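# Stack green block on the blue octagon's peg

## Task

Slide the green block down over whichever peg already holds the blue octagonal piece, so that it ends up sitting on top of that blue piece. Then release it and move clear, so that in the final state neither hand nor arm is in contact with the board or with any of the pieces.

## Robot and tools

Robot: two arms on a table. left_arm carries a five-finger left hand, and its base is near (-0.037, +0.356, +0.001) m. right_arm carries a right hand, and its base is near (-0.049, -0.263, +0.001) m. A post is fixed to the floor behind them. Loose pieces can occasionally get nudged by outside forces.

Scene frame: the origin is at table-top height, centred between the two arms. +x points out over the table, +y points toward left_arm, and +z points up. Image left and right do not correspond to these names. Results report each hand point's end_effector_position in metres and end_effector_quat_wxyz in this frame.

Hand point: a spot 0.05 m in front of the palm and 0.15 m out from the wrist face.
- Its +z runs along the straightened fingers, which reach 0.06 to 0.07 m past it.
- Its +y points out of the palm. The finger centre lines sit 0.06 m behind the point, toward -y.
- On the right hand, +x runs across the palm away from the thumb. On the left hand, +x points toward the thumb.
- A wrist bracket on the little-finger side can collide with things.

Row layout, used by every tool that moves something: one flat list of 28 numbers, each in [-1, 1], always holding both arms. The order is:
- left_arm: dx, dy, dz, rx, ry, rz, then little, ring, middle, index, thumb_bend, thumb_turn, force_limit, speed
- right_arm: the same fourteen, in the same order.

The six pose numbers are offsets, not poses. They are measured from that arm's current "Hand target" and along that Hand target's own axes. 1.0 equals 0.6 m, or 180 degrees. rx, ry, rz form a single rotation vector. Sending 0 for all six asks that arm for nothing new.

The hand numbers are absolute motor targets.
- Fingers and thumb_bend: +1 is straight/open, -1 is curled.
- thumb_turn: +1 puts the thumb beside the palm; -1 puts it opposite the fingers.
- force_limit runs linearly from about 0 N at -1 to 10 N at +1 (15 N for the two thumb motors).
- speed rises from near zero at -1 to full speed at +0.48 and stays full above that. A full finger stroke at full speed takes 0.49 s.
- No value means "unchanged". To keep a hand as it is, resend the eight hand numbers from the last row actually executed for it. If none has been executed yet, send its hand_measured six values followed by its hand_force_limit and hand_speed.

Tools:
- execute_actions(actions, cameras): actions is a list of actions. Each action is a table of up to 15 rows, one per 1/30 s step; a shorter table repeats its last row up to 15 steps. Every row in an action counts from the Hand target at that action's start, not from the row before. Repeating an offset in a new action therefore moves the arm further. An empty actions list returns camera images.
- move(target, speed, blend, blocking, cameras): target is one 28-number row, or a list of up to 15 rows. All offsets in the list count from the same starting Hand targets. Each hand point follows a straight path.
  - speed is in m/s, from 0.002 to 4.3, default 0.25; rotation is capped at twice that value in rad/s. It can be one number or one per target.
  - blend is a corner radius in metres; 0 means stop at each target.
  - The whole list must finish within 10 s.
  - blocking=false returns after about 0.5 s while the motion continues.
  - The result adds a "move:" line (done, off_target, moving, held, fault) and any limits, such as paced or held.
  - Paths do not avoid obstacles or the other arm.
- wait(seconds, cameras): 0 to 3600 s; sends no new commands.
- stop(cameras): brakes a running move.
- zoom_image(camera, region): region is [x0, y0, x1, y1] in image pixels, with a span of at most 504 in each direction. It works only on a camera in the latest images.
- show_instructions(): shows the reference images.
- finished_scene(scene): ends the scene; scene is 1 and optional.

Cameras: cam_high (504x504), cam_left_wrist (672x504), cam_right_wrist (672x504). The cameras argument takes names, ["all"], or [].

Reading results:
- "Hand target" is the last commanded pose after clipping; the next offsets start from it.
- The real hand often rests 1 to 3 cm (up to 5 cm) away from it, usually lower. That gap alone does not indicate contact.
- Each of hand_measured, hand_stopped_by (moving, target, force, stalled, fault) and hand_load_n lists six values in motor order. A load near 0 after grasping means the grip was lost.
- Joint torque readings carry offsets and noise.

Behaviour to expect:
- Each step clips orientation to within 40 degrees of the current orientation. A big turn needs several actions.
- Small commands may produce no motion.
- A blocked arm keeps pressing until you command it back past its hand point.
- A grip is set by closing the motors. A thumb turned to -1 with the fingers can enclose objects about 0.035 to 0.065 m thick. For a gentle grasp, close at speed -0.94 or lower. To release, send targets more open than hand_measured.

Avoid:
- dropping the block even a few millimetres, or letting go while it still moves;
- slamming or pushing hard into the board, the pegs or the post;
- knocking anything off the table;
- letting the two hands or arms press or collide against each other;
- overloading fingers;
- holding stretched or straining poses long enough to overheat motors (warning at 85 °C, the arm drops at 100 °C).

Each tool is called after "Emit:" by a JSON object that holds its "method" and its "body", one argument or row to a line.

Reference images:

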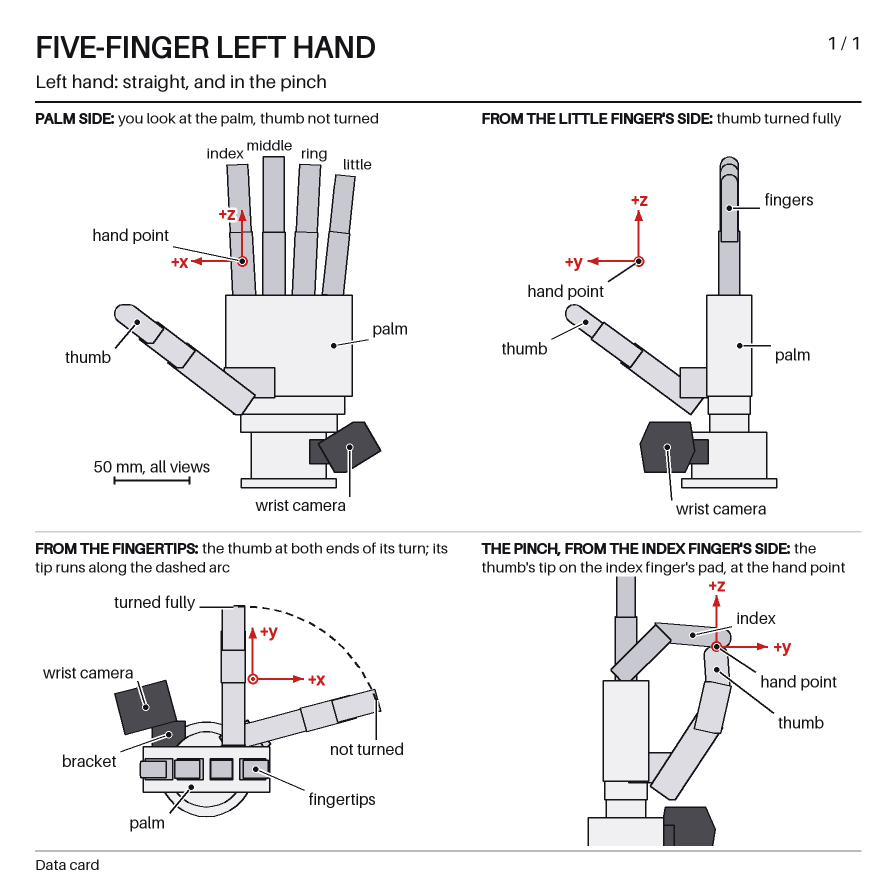

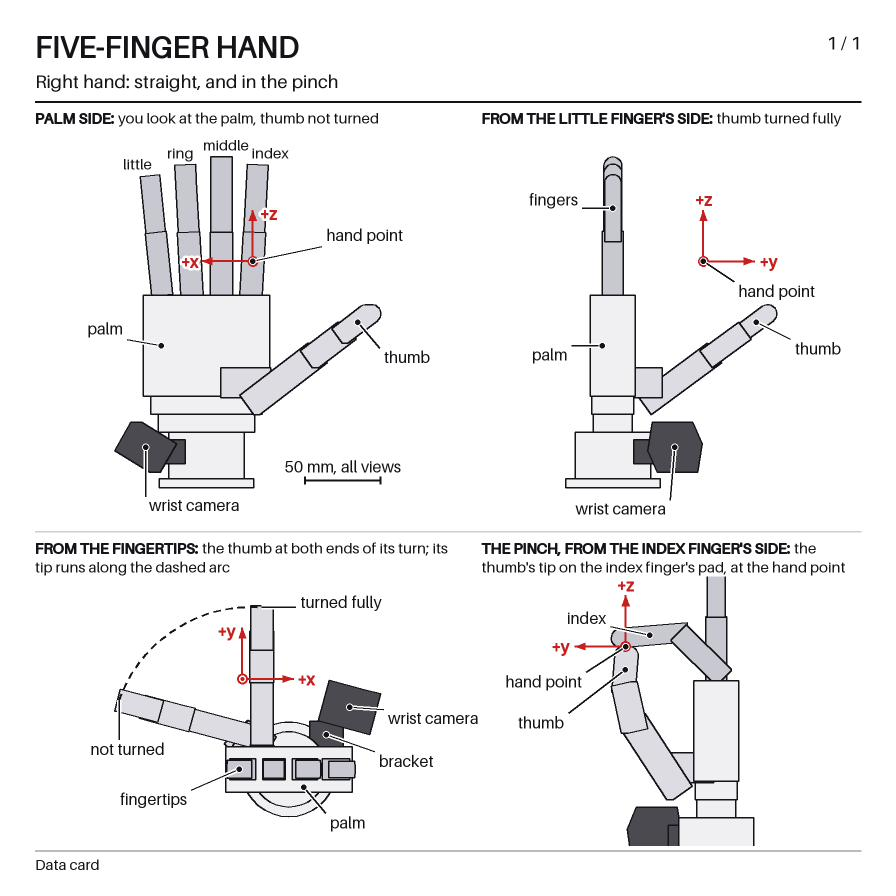

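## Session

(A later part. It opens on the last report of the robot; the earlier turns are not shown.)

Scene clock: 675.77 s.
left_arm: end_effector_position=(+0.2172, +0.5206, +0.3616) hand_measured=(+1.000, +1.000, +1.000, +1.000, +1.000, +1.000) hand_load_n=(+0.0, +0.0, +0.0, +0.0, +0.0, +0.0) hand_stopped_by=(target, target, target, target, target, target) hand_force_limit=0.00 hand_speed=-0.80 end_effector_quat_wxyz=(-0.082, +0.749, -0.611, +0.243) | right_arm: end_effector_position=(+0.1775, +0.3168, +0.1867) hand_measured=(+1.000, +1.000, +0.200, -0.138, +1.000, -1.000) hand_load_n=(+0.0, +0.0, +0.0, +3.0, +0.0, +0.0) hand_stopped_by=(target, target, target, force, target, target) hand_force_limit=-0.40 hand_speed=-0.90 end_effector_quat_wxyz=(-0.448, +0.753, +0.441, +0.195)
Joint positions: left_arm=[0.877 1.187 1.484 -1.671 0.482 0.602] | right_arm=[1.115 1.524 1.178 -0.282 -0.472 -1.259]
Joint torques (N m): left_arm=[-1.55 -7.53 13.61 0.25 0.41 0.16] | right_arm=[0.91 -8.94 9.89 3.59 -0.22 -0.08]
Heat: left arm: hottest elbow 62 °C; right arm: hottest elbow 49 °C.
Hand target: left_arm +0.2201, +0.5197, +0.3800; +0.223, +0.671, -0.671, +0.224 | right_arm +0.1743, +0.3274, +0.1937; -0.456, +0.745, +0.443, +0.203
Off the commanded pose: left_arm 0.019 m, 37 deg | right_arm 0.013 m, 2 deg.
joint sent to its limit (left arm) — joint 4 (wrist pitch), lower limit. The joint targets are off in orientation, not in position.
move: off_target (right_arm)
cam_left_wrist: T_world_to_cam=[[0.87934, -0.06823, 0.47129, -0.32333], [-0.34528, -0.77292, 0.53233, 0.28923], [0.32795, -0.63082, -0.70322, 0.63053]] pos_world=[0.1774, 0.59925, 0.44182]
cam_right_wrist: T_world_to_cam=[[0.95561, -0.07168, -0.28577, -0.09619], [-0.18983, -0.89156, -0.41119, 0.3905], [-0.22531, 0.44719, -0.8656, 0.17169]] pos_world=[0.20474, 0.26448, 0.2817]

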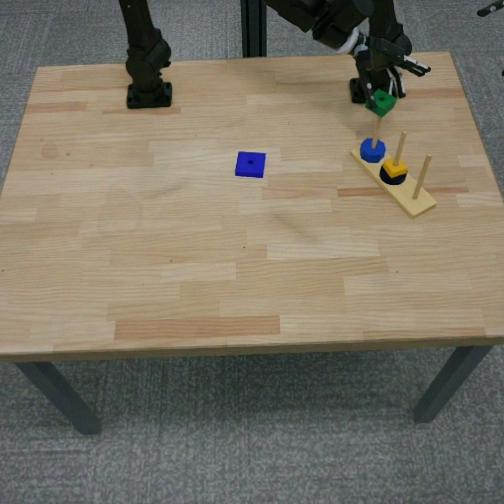

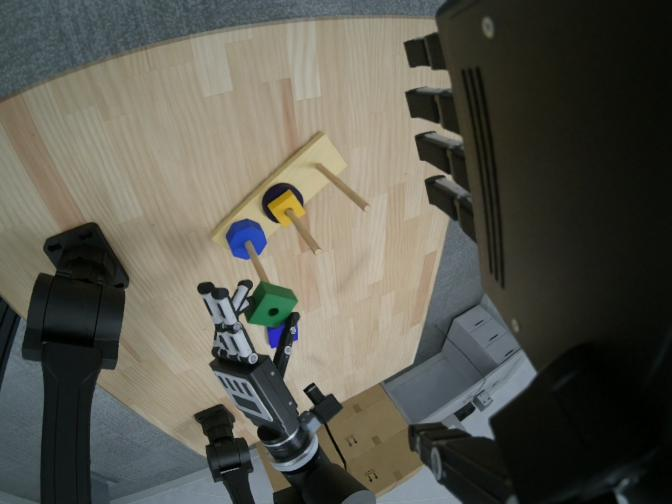

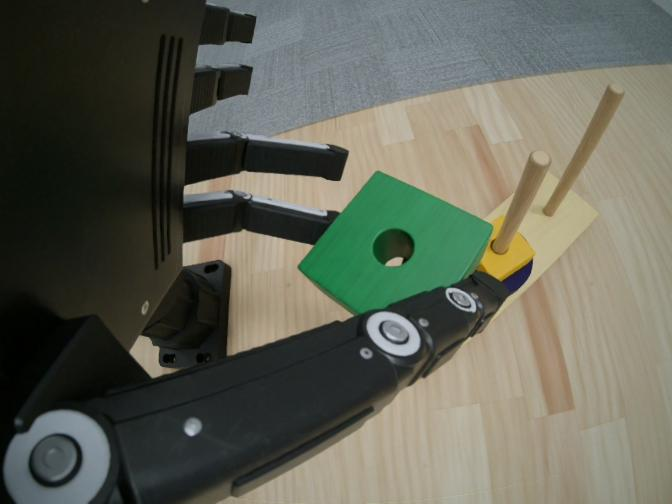

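Emit:
{"method": "move", "body": {
  "target": [0,0,0,0,0,0,1,1,1,1,1,1,0,-0.8, 0.0202,0.014,-0.0088,0.0066,0.0077,-0.0065,1,1,0.2,-0.6,1,-1,-0.4,-0.9],
  "speed": 0.03,
  "cameras": ["all"]
}}

Emit:
{"method": "zoom_image", "body": {
  "camera": "cam_high",
  "region": [340, 60, 420, 160]
}}

Emit:
{"method": "zoom_image", "body": {
  "camera": "cam_left_wrist",
  "region": [200, 220, 340, 360]
}}

Scene clock: 718.37 s.
left_arm: end_effector_position=(+0.2172, +0.5206, +0.3616) hand_measured=(+1.000, +1.000, +1.000, +1.000, +1.000, +1.000) hand_load_n=(+0.0, +0.0, +0.0, +0.0, +0.0, +0.0) hand_stopped_by=(target, target, target, target, target, target) hand_force_limit=0.00 hand_speed=-0.80 end_effector_quat_wxyz=(-0.082, +0.749, -0.611, +0.243) | right_arm: end_effector_position=(+0.1764, +0.3213, +0.1921) hand_measured=(+1.000, +1.000, +0.200, -0.138, +1.000, -1.000) hand_load_n=(+0.0, +0.0, +0.0, +3.0, +0.0, +0.0) hand_stopped_by=(target, target, target, force, target, target) hand_force_limit=-0.40 hand_speed=-0.90 end_effector_quat_wxyz=(-0.461, +0.741, +0.447, +0.196)
Joint positions: left_arm=[0.877 1.187 1.484 -1.671 0.482 0.602] | right_arm=[1.11 1.524 1.178 -0.26 -0.504 -1.267]
Joint torques (N m): left_arm=[-1.85 -7.47 13.59 0.21 0.39 0.18] | right_arm=[-1.14 -9.05 9.99 3.6 -0.4 -0.17]
Heat: left arm: hottest elbow 62 °C; right arm: hottest elbow 49 °C.
Hand target: left_arm +0.2201, +0.5197, +0.3800; +0.223, +0.671, -0.671, +0.224 | right_arm +0.1883, +0.3270, +0.2007; -0.467, +0.733, +0.447, +0.212
Off the commanded pose: left_arm 0.019 m, 37 deg | right_arm 0.016 m, 2 deg.
joint sent to its limit (left arm) — joint 4 (wrist pitch), lower limit. The joint targets are off in orientation, not in position.
move: off_target (right_arm)
cam_left_wrist: T_world_to_cam=[[0.87934, -0.06823, 0.47129, -0.32333], [-0.34528, -0.77292, 0.53233, 0.28923], [0.32795, -0.63082, -0.70322, 0.63053]] pos_world=[0.1774, 0.59925, 0.44182]
cam_right_wrist: T_world_to_cam=[[0.95685, -0.03857, -0.28801, -0.10365], [-0.16712, -0.88387, -0.43685, 0.39497], [-0.23772, 0.46613, -0.85218, 0.16759]] pos_world=[0.20503, 0.26698, 0.28551]

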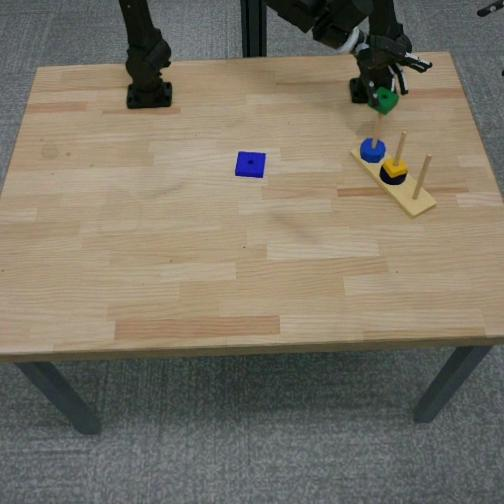

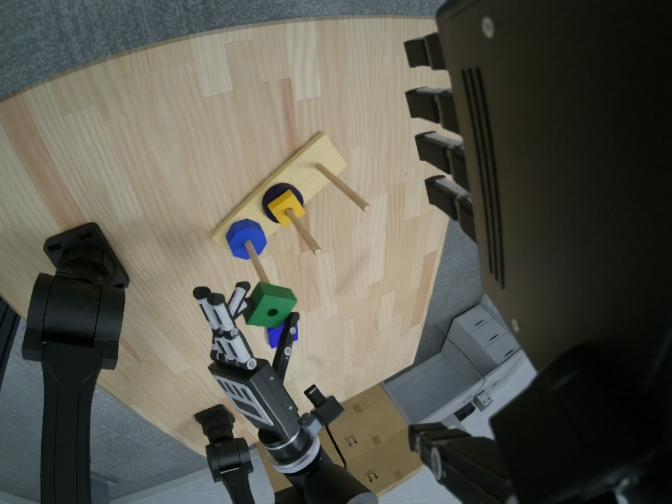

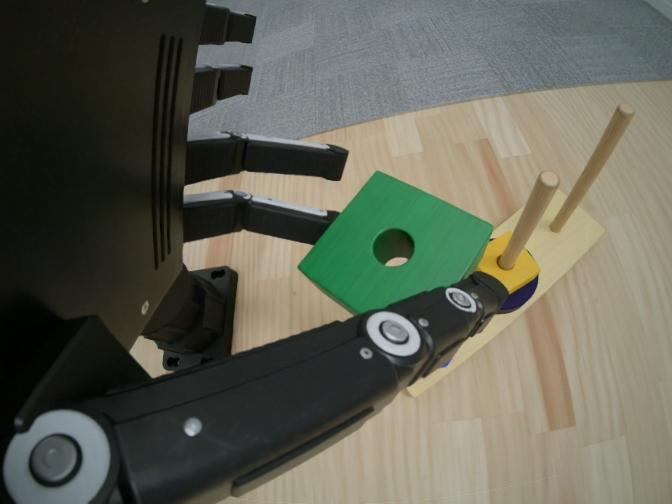

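Scaled by 5.040 from the camera's image (finer frame: 720x720).

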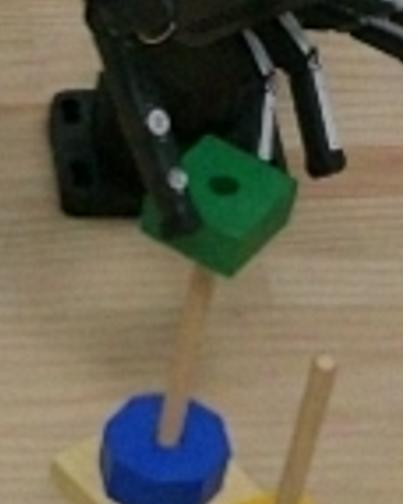

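Scaled by 3.600 from the camera's image (finer frame: 960x720).

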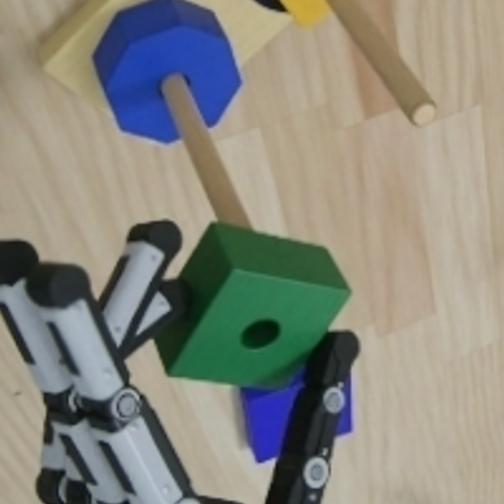

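Emit:
{"method": "move", "body": {
  "target": [0,0,0,0,0,0,1,1,1,1,1,1,0,-0.8, 0.0032,0.0088,-0.0045,0,0,0,1,1,0.2,-0.6,1,-1,-0.4,-0.9],
  "speed": 0.03,
  "cameras": ["all"]
}}

Emit:
{"method": "zoom_image", "body": {
  "camera": "cam_high",
  "region": [340, 60, 420, 160]
}}

Emit:
{"method": "zoom_image", "body": {
  "camera": "cam_left_wrist",
  "region": [200, 220, 340, 360]
}}

Scene clock: 733.27 s.
left_arm: end_effector_position=(+0.2172, +0.5206, +0.3616) hand_measured=(+1.000, +1.000, +1.000, +1.000, +1.000, +1.000) hand_load_n=(+0.0, +0.0, +0.0, +0.0, +0.0, +0.0) hand_stopped_by=(target, target, target, target, target, target) hand_force_limit=0.00 hand_speed=-0.80 end_effector_quat_wxyz=(-0.082, +0.749, -0.611, +0.243) | right_arm: end_effector_position=(+0.1829, +0.3188, +0.1926) hand_measured=(+1.000, +1.000, +0.200, -0.138, +1.000, -1.000) hand_load_n=(+0.0, +0.0, +0.0, +3.0, +0.0, +0.5) hand_stopped_by=(target, target, target, force, target, target) hand_force_limit=-0.40 hand_speed=-0.90 end_effector_quat_wxyz=(-0.462, +0.740, +0.447, +0.197)
Joint positions: left_arm=[0.877 1.187 1.484 -1.671 0.482 0.602] | right_arm=[1.096 1.524 1.178 -0.26 -0.515 -1.275]
Joint torques (N m): left_arm=[-1.73 -7.88 13.59 0.17 0.35 0.16] | right_arm=[-1.2 -8.88 10.18 3.4 -0.38 -0.17]
Heat: left arm: hottest elbow 63 °C; right arm: hottest elbow 49 °C.
Hand target: left_arm +0.2201, +0.5197, +0.3800; +0.223, +0.671, -0.671, +0.224 | right_arm +0.1942, +0.3246, +0.2008; -0.467, +0.733, +0.447, +0.212
Off the commanded pose: left_arm 0.019 m, 37 deg | right_arm 0.015 m, 2 deg.
joint sent to its limit (left arm) — joint 4 (wrist pitch), lower limit. The joint targets are off in orientation, not in position.
move: off_target (right_arm)
cam_left_wrist: T_world_to_cam=[[0.87934, -0.06823, 0.47129, -0.32333], [-0.34528, -0.77292, 0.53233, 0.28923], [0.32795, -0.63082, -0.70322, 0.63053]] pos_world=[0.1774, 0.59925, 0.44182]
cam_right_wrist: T_world_to_cam=[[0.95726, -0.03872, -0.28663, -0.11015], [-0.16749, -0.88214, -0.44021, 0.39426], [-0.23581, 0.4694, -0.85092, 0.16902]] pos_world=[0.21133, 0.26419, 0.28581]

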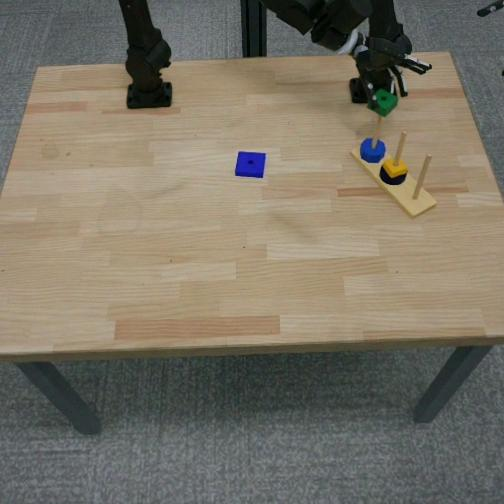

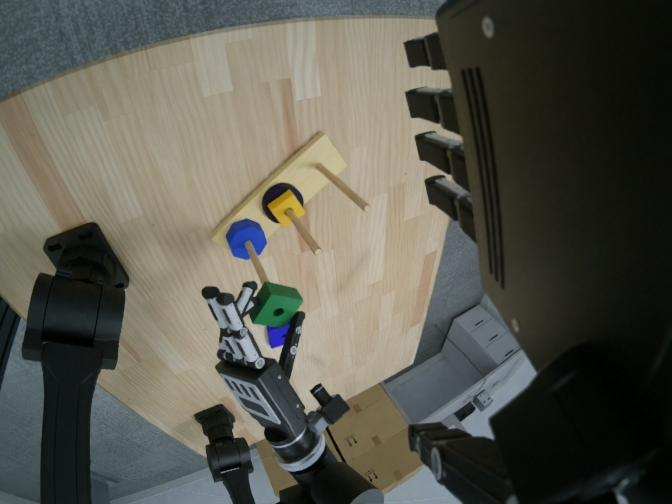

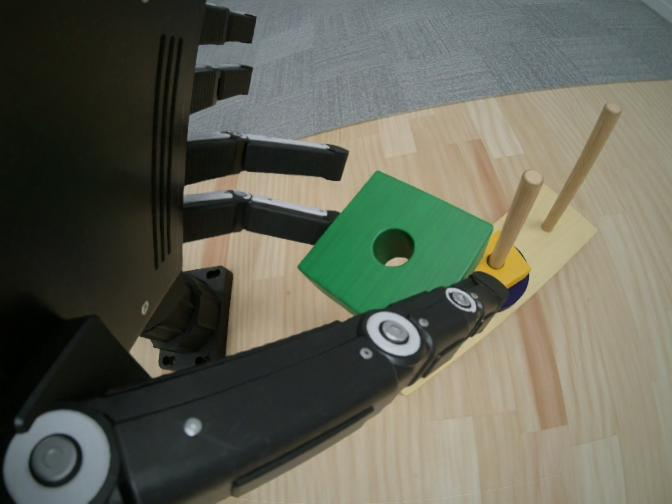

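Scaled by 5.040 from the camera's image (finer frame: 720x720).

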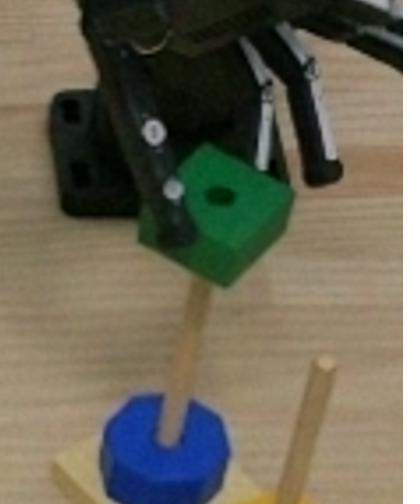

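Scaled by 3.600 from the camera's image (finer frame: 960x720).

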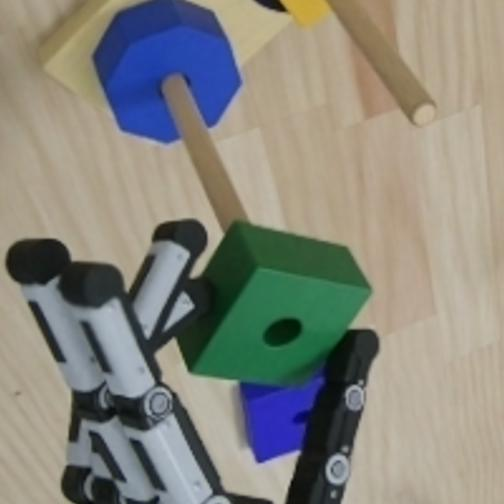

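Emit:
{"method": "move", "body": {
  "target": [0,0,0,0,0,0,1,1,1,1,1,1,0,-0.8, -0.0228,0.0052,-0.0027,-0.0041,-0.0065,0.0045,1,1,0.2,-0.6,1,-1,-0.4,-0.9],
  "speed": 0.03,
  "cameras": ["all"]
}}

Emit:
{"method": "zoom_image", "body": {
  "camera": "cam_high",
  "region": [340, 60, 420, 160]
}}

Emit:
{"method": "zoom_image", "body": {
  "camera": "cam_left_wrist",
  "region": [200, 220, 340, 360]
}}

Scene clock: 763.03 s.
left_arm: end_effector_position=(+0.2172, +0.5206, +0.3616) hand_measured=(+1.000, +1.000, +1.000, +1.000, +1.000, +1.000) hand_load_n=(+0.0, +0.0, +0.0, +0.0, +0.0, +0.0) hand_stopped_by=(target, target, target, target, target, target) hand_force_limit=0.00 hand_speed=-0.80 end_effector_quat_wxyz=(-0.082, +0.749, -0.611, +0.243) | right_arm: end_effector_position=(+0.1837, +0.3186, +0.1925) hand_measured=(+1.000, +1.000, +0.200, -0.138, +1.000, -1.000) hand_load_n=(+0.0, +0.0, +0.0, +3.0, +0.0, +0.0) hand_stopped_by=(target, target, target, force, target, target) hand_force_limit=-0.40 hand_speed=-0.90 end_effector_quat_wxyz=(-0.461, +0.741, +0.446, +0.199)
Joint positions: left_arm=[0.877 1.187 1.484 -1.671 0.482 0.602] | right_arm=[1.096 1.524 1.178 -0.26 -0.511 -1.276]
Joint torques (N m): left_arm=[-1.55 -7.59 13.7 0.25 0.4 0.14] | right_arm=[-0.97 -9.23 8.5 2.96 -0.23 -0.15]
Heat: left arm: hottest elbow 63 °C; right arm: hottest elbow 49 °C.
Hand target: left_arm +0.2201, +0.5197, +0.3800; +0.223, +0.671, -0.671, +0.224 | right_arm +0.1900, +0.3165, +0.1900; -0.459, +0.741, +0.445, +0.204
Off the commanded pose: left_arm 0.019 m, 37 deg | right_arm 0.007 m, 1 deg.
joint sent to its limit (left arm) — joint 4 (wrist pitch), lower limit. The joint targets are off in orientation, not in position.
move: done
cam_left_wrist: T_world_to_cam=[[0.87934, -0.06823, 0.47129, -0.32333], [-0.34528, -0.77292, 0.53233, 0.28923], [0.32795, -0.63082, -0.70322, 0.63053]] pos_world=[0.1774, 0.59925, 0.44182]
cam_right_wrist: T_world_to_cam=[[0.95777, -0.04184, -0.28446, -0.11044], [-0.16915, -0.88204, -0.43978, 0.39435], [-0.2325, 0.46932, -0.85187, 0.1688]] pos_world=[0.21173, 0.26399, 0.28581]

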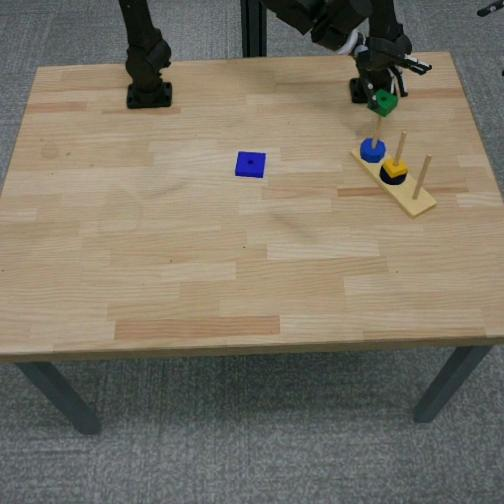

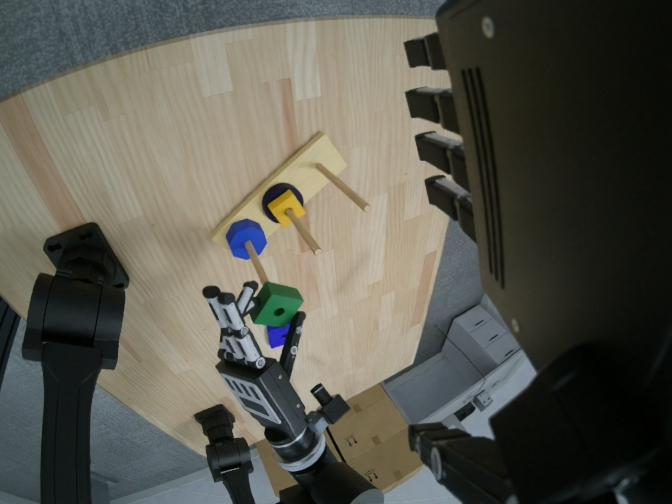

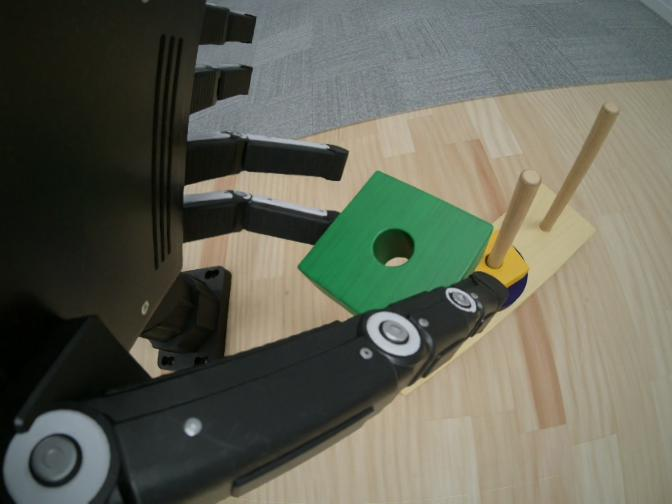

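Scaled by 5.040 from the camera's image (finer frame: 720x720).

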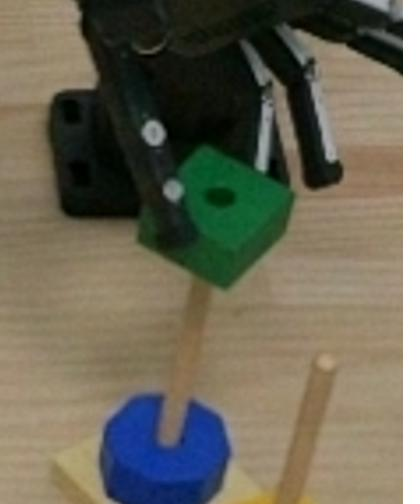

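Scaled by 3.600 from the camera's image (finer frame: 960x720).

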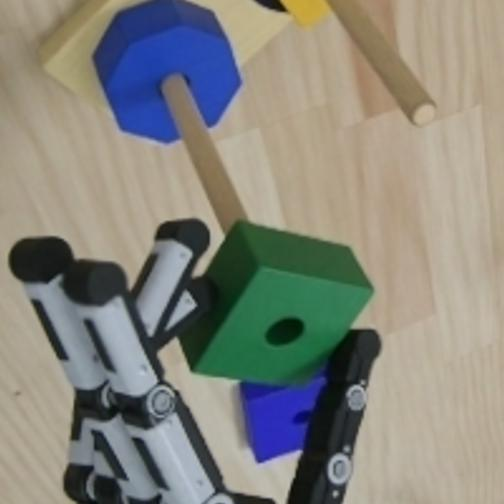

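Emit:
{"method": "move", "body": {
  "target": [0,0,0,0,0,0,1,1,1,1,1,1,0,-0.8, -0.0094,0.0067,0.0067,0,0,0,1,1,0.2,-0.6,1,-1,-0.4,-0.9],
  "speed": 0.02,
  "cameras": ["all"]
}}

Emit:
{"method": "zoom_image", "body": {
  "camera": "cam_high",
  "region": [340, 60, 420, 160]
}}

Emit:
{"method": "zoom_image", "body": {
  "camera": "cam_left_wrist",
  "region": [200, 220, 340, 360]
}}

Scene clock: 770.50 s.
left_arm: end_effector_position=(+0.2172, +0.5206, +0.3616) hand_measured=(+1.000, +1.000, +1.000, +1.000, +1.000, +1.000) hand_load_n=(+0.0, +0.0, +0.0, +0.0, +0.0, +0.0) hand_stopped_by=(target, target, target, target, target, target) hand_force_limit=0.00 hand_speed=-0.80 end_effector_quat_wxyz=(-0.082, +0.749, -0.611, +0.243) | right_arm: end_effector_position=(+0.1823, +0.3158, +0.1852) hand_measured=(+1.000, +1.000, +0.200, -0.138, +1.000, -1.000) hand_load_n=(+0.0, +0.0, +0.0, +3.0, +0.5, +0.0) hand_stopped_by=(target, target, target, force, target, target) hand_force_limit=-0.40 hand_speed=-0.90 end_effector_quat_wxyz=(-0.459, +0.743, +0.446, +0.196)
Joint positions: left_arm=[0.877 1.187 1.484 -1.671 0.482 0.602] | right_arm=[1.096 1.526 1.165 -0.253 -0.51 -1.276]
Joint torques (N m): left_arm=[-1.38 -7.88 13.48 0.21 0.38 0.17] | right_arm=[-0.97 -8.88 8.44 3.59 -0.25 -0.15]
Heat: left arm: hottest elbow 63 °C; right arm: hottest elbow 48 °C.
Hand target: left_arm +0.2201, +0.5197, +0.3800; +0.223, +0.671, -0.671, +0.224 | right_arm +0.1900, +0.3165, +0.1823; -0.459, +0.741, +0.445, +0.204
Off the commanded pose: left_arm 0.019 m, 37 deg | right_arm 0.008 m, 1 deg.
joint sent to its limit (left arm) — joint 4 (wrist pitch), lower limit. The joint targets are off in orientation, not in position.
move: done
cam_left_wrist: T_world_to_cam=[[0.87934, -0.06823, 0.47129, -0.32333], [-0.34528, -0.77292, 0.53233, 0.28923], [0.32795, -0.63082, -0.70322, 0.63053]] pos_world=[0.1774, 0.59925, 0.44182]
cam_right_wrist: T_world_to_cam=[[0.95665, -0.0445, -0.28782, -0.10966], [-0.17111, -0.88559, -0.43181, 0.38841], [-0.23568, 0.46234, -0.85481, 0.167]] pos_world=[0.21073, 0.26188, 0.27891]

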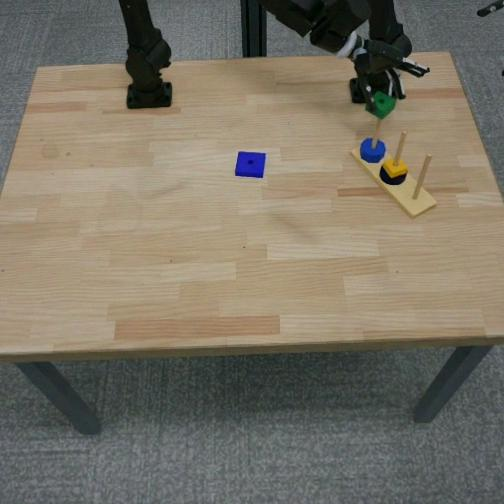

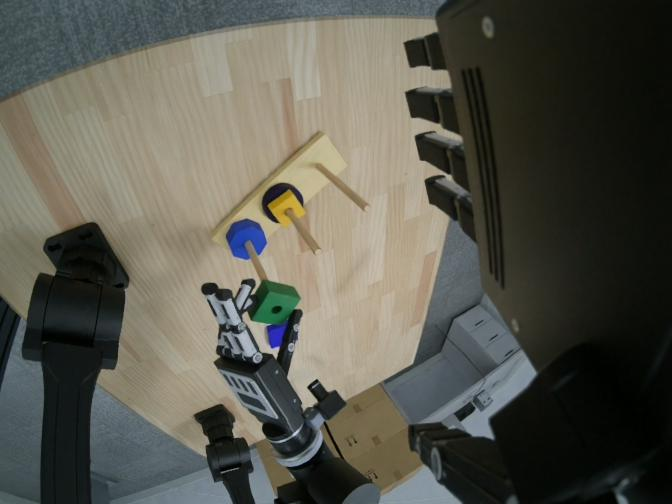

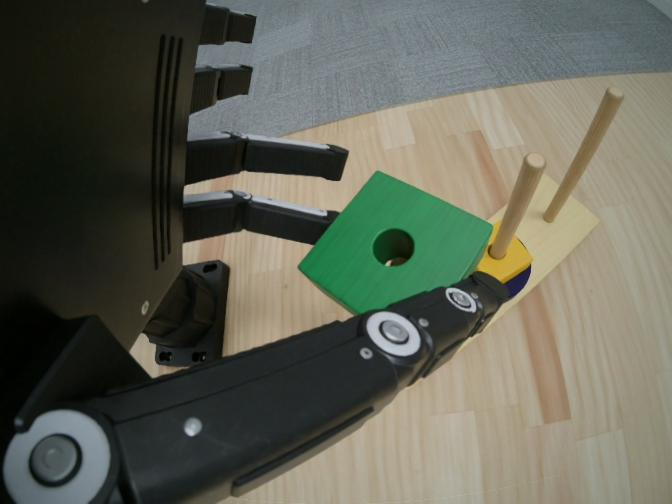

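Scaled by 5.040 from the camera's image (finer frame: 720x720).

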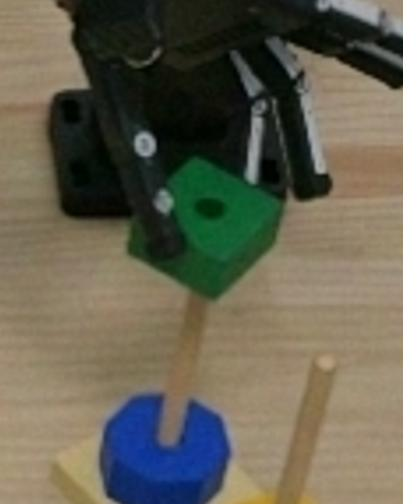

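Scaled by 3.600 from the camera's image (finer frame: 960x720).

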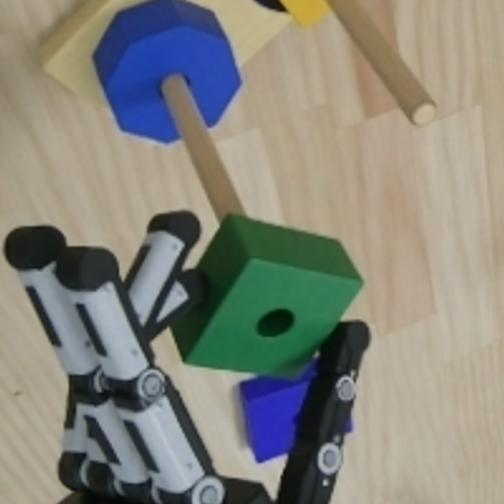

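Emit:
{"method": "zoom_image", "body": {
  "camera": "cam_right_wrist",
  "region": [350, 210, 450, 290]
}}

Scaled by 5.040 from the camera's image (finer frame: 960x720).

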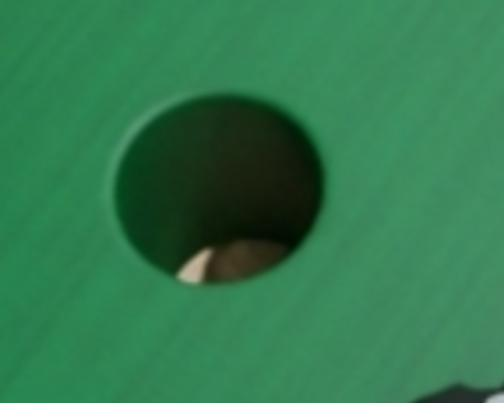

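Emit:
{"method": "move", "body": {
  "target": [0,0,0,0,0,0,1,1,1,1,1,1,0,-0.8, 0.0098,-0.0012,0.005,0,0,0,1,1,0.2,-0.6,1,-1,-0.4,-0.9],
  "speed": 0.02,
  "cameras": ["all"]
}}

Emit:
{"method": "zoom_image", "body": {
  "camera": "cam_right_wrist",
  "region": [350, 210, 450, 290]
}}

Scene clock: 794.03 s.
left_arm: end_effector_position=(+0.2172, +0.5206, +0.3616) hand_measured=(+1.000, +1.000, +1.000, +1.000, +1.000, +1.000) hand_load_n=(+0.0, +0.0, +0.0, +0.0, +0.0, +0.0) hand_stopped_by=(target, target, target, target, target, target) hand_force_limit=0.00 hand_speed=-0.80 end_effector_quat_wxyz=(-0.082, +0.749, -0.611, +0.243) | right_arm: end_effector_position=(+0.1827, +0.3164, +0.1775) hand_measured=(+1.000, +1.000, +0.200, -0.138, +1.000, -1.000) hand_load_n=(+0.0, +0.5, +0.0, +3.0, +0.0, +0.5) hand_stopped_by=(target, target, target, force, target, target) hand_force_limit=-0.40 hand_speed=-0.90 end_effector_quat_wxyz=(-0.455, +0.746, +0.446, +0.191)
Joint positions: left_arm=[0.877 1.187 1.484 -1.671 0.482 0.602] | right_arm=[1.096 1.539 1.165 -0.253 -0.51 -1.276]
Joint torques (N m): left_arm=[-1.61 -7.53 13.56 0.17 0.38 0.17] | right_arm=[-0.91 -9.05 10.09 3.17 -0.23 -0.14]
Heat: left arm: hottest elbow 63 °C; right arm: hottest elbow 45 °C.
Hand target: left_arm +0.2201, +0.5197, +0.3800; +0.223, +0.671, -0.671, +0.224 | right_arm +0.1922, +0.3221, +0.1853; -0.459, +0.741, +0.445, +0.204
Off the commanded pose: left_arm 0.019 m, 37 deg | right_arm 0.014 m, 2 deg.
joint sent to its limit (left arm) — joint 4 (wrist pitch), lower limit. The joint targets are off in orientation, not in position.
move: off_target (right_arm)
cam_left_wrist: T_world_to_cam=[[0.87934, -0.06823, 0.47129, -0.32333], [-0.34528, -0.77292, 0.53233, 0.28923], [0.32795, -0.63082, -0.70322, 0.63053]] pos_world=[0.1774, 0.59925, 0.44182]
cam_right_wrist: T_world_to_cam=[[0.95507, -0.04808, -0.29245, -0.10992], [-0.17368, -0.89037, -0.4208, 0.38571], [-0.24016, 0.45269, -0.85872, 0.16472]] pos_world=[0.21153, 0.26358, 0.27161]

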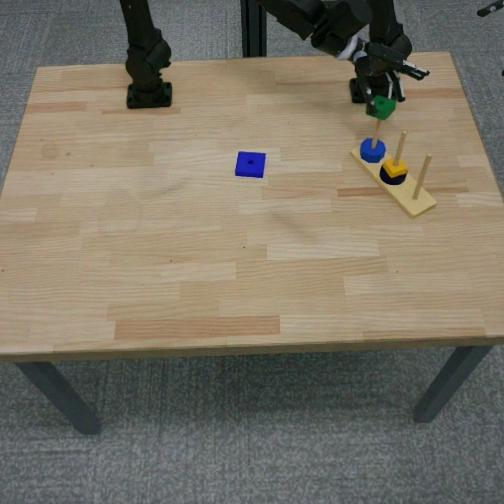

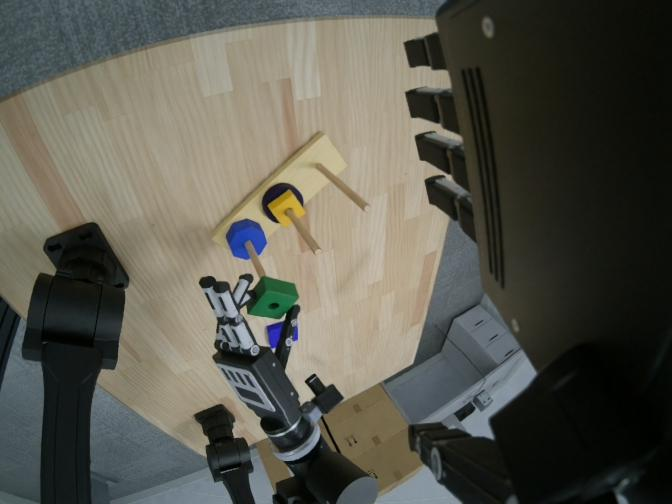

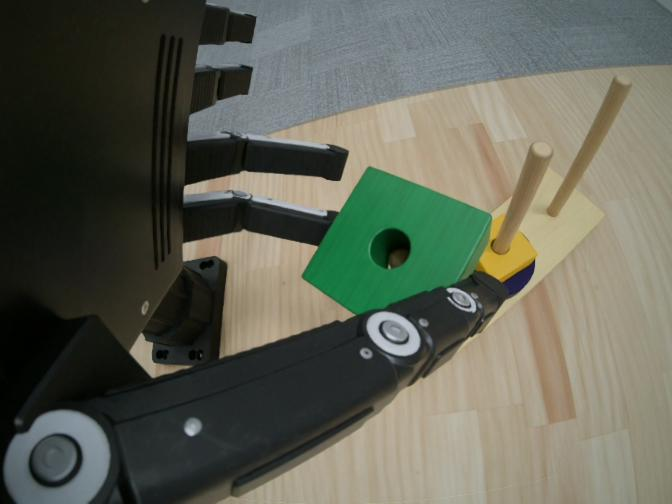

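Scaled by 5.040 from the camera's image (finer frame: 960x720).

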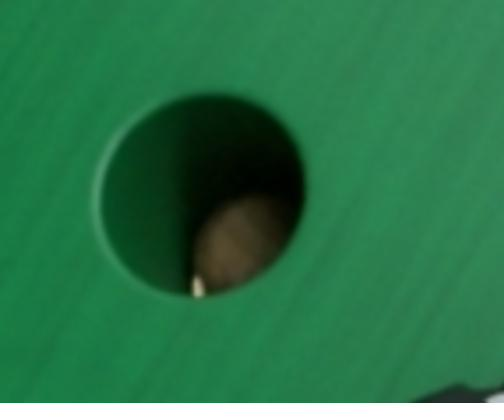

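Emit:
{"method": "zoom_image", "body": {
  "camera": "cam_right_wrist",
  "region": [260, 130, 560, 350]
}}

Emit:
{"method": "zoom_image", "body": {
  "camera": "cam_high",
  "region": [350, 75, 420, 165]
}}

Emit:
{"method": "zoom_image", "body": {
  "camera": "cam_left_wrist",
  "region": [200, 220, 340, 360]
}}

Scaled by 1.680 from the camera's image (finer frame: 960x720).

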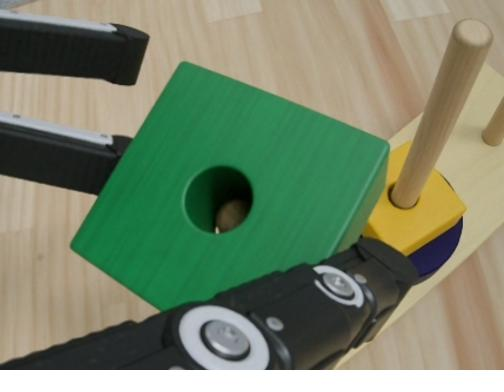

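Scaled by 5.600 from the camera's image (finer frame: 720x720).

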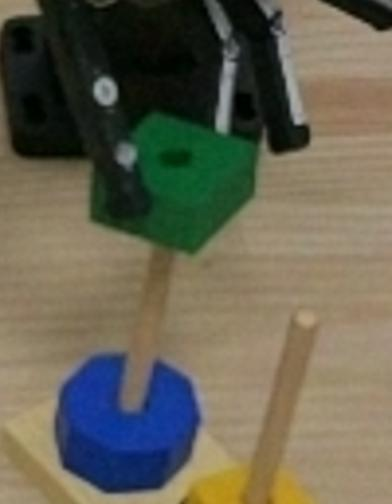

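Scaled by 3.600 from the camera's image (finer frame: 960x720).

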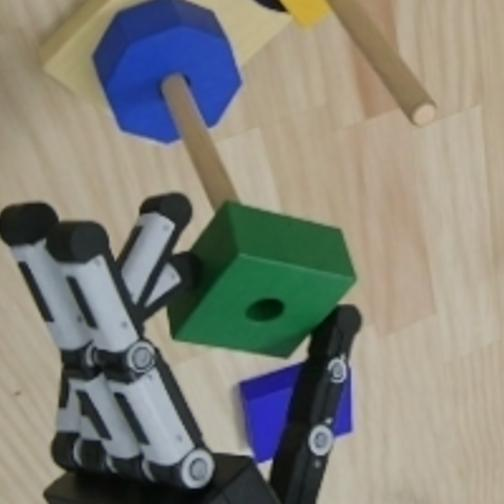

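Emit:
{"method": "move", "body": {
  "target": [0,0,0,0,0,0,1,1,1,1,1,1,0,-0.8, 0.0035,-0.0025,-0.0025,0.00475,0.01355,-0.00682,1,1,0.2,-0.6,1,-1,-0.4,-0.9],
  "speed": 0.02,
  "cameras": ["all"]
}}

Emit:
{"method": "zoom_image", "body": {
  "camera": "cam_right_wrist",
  "region": [260, 130, 560, 350]
}}

Emit:
{"method": "zoom_image", "body": {
  "camera": "cam_high",
  "region": [350, 75, 420, 165]
}}

Emit:
{"method": "zoom_image", "body": {
  "camera": "cam_left_wrist",
  "region": [200, 220, 340, 360]
}}

Scene clock: 842.37 s.
left_arm: end_effector_position=(+0.2172, +0.5206, +0.3616) hand_measured=(+1.000, +1.000, +1.000, +1.000, +1.000, +1.000) hand_load_n=(+0.0, +0.0, +0.0, +0.0, -0.5, +0.0) hand_stopped_by=(target, target, target, target, target, target) hand_force_limit=0.00 hand_speed=-0.80 end_effector_quat_wxyz=(-0.082, +0.749, -0.611, +0.243) | right_arm: end_effector_position=(+0.1856, +0.3221, +0.1804) hand_measured=(+1.000, +1.000, +0.200, -0.138, +1.000, -1.000) hand_load_n=(+0.0, +0.0, +0.0, +1.5, +0.0, +0.0) hand_stopped_by=(target, target, target, force, target, target) hand_force_limit=-0.40 hand_speed=-0.90 end_effector_quat_wxyz=(-0.466, +0.735, +0.447, +0.208)
Joint positions: left_arm=[0.877 1.187 1.484 -1.671 0.482 0.602] | right_arm=[1.096 1.539 1.147 -0.189 -0.51 -1.276]
Joint torques (N m): left_arm=[-1.67 -7.47 13.67 0.21 0.39 0.16] | right_arm=[-0.97 -10.23 8.39 3.63 -0.32 -0.12]
Heat: left arm: hottest elbow 64 °C; right arm: hottest elbow 45 °C.
Hand target: left_arm +0.2201, +0.5197, +0.3800; +0.223, +0.671, -0.671, +0.224 | right_arm +0.1922, +0.3220, +0.1883; -0.472, +0.728, +0.444, +0.221
Off the commanded pose: left_arm 0.019 m, 37 deg | right_arm 0.010 m, 2 deg.
joint sent to its limit (left arm) — joint 4 (wrist pitch), lower limit. The joint targets are off in orientation, not in position.
move: done
cam_left_wrist: T_world_to_cam=[[0.87934, -0.06823, 0.47129, -0.32333], [-0.34528, -0.77292, 0.53233, 0.28923], [0.32795, -0.63082, -0.70322, 0.63053]] pos_world=[0.1774, 0.59925, 0.44182]
cam_right_wrist: T_world_to_cam=[[0.96096, -0.03631, -0.27428, -0.11978], [-0.16452, -0.87202, -0.46099, 0.39217], [-0.22244, 0.48812, -0.84395, 0.14796]] pos_world=[0.21254, 0.2654, 0.27281]

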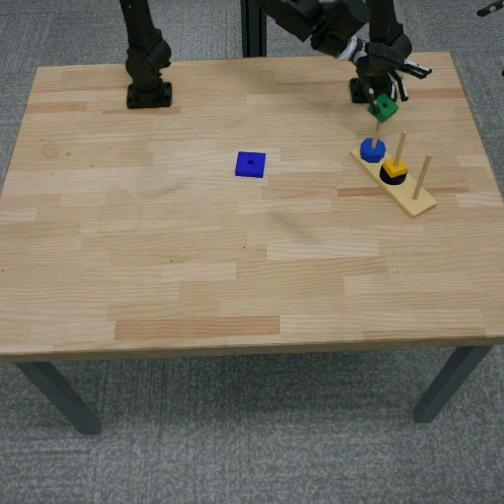

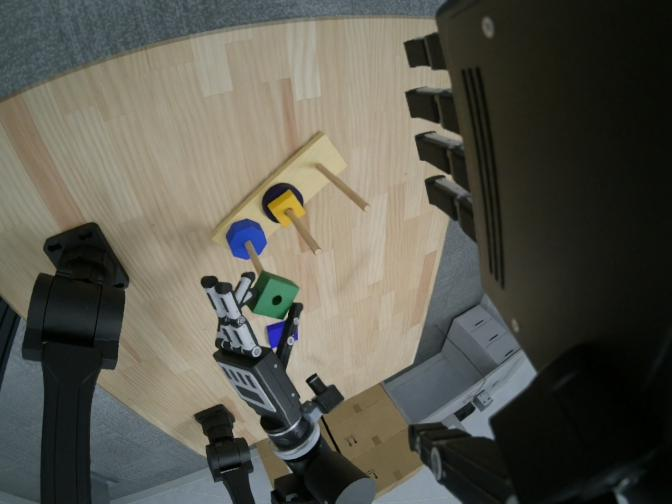

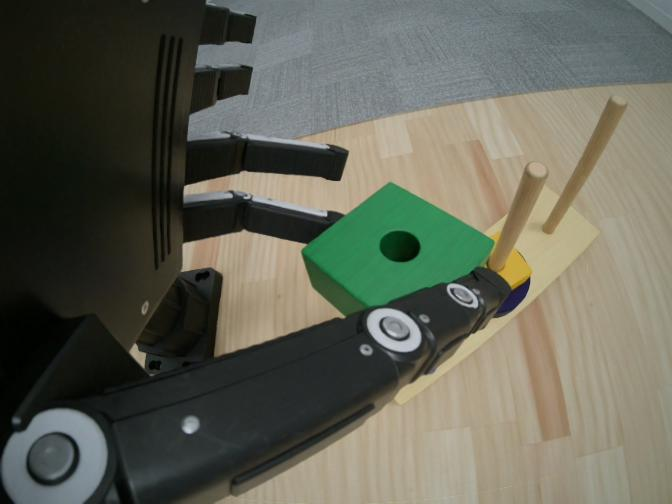

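Scaled by 1.680 from the camera's image (finer frame: 960x720).

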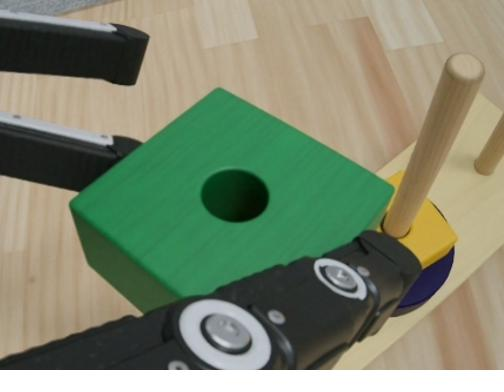

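Scaled by 5.600 from the camera's image (finer frame: 720x720).

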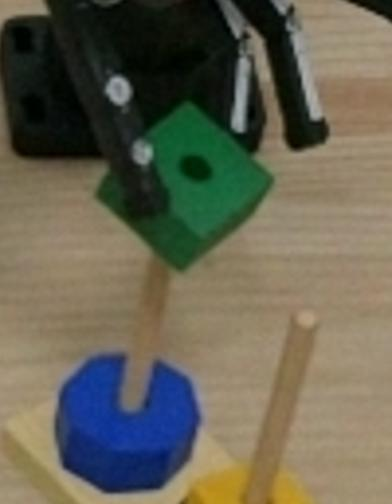

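Scaled by 3.600 from the camera's image (finer frame: 960x720).

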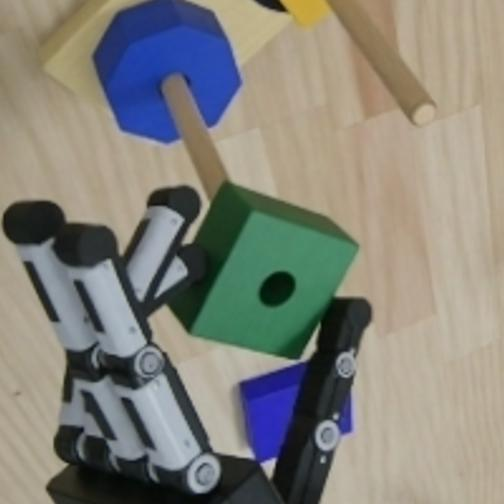

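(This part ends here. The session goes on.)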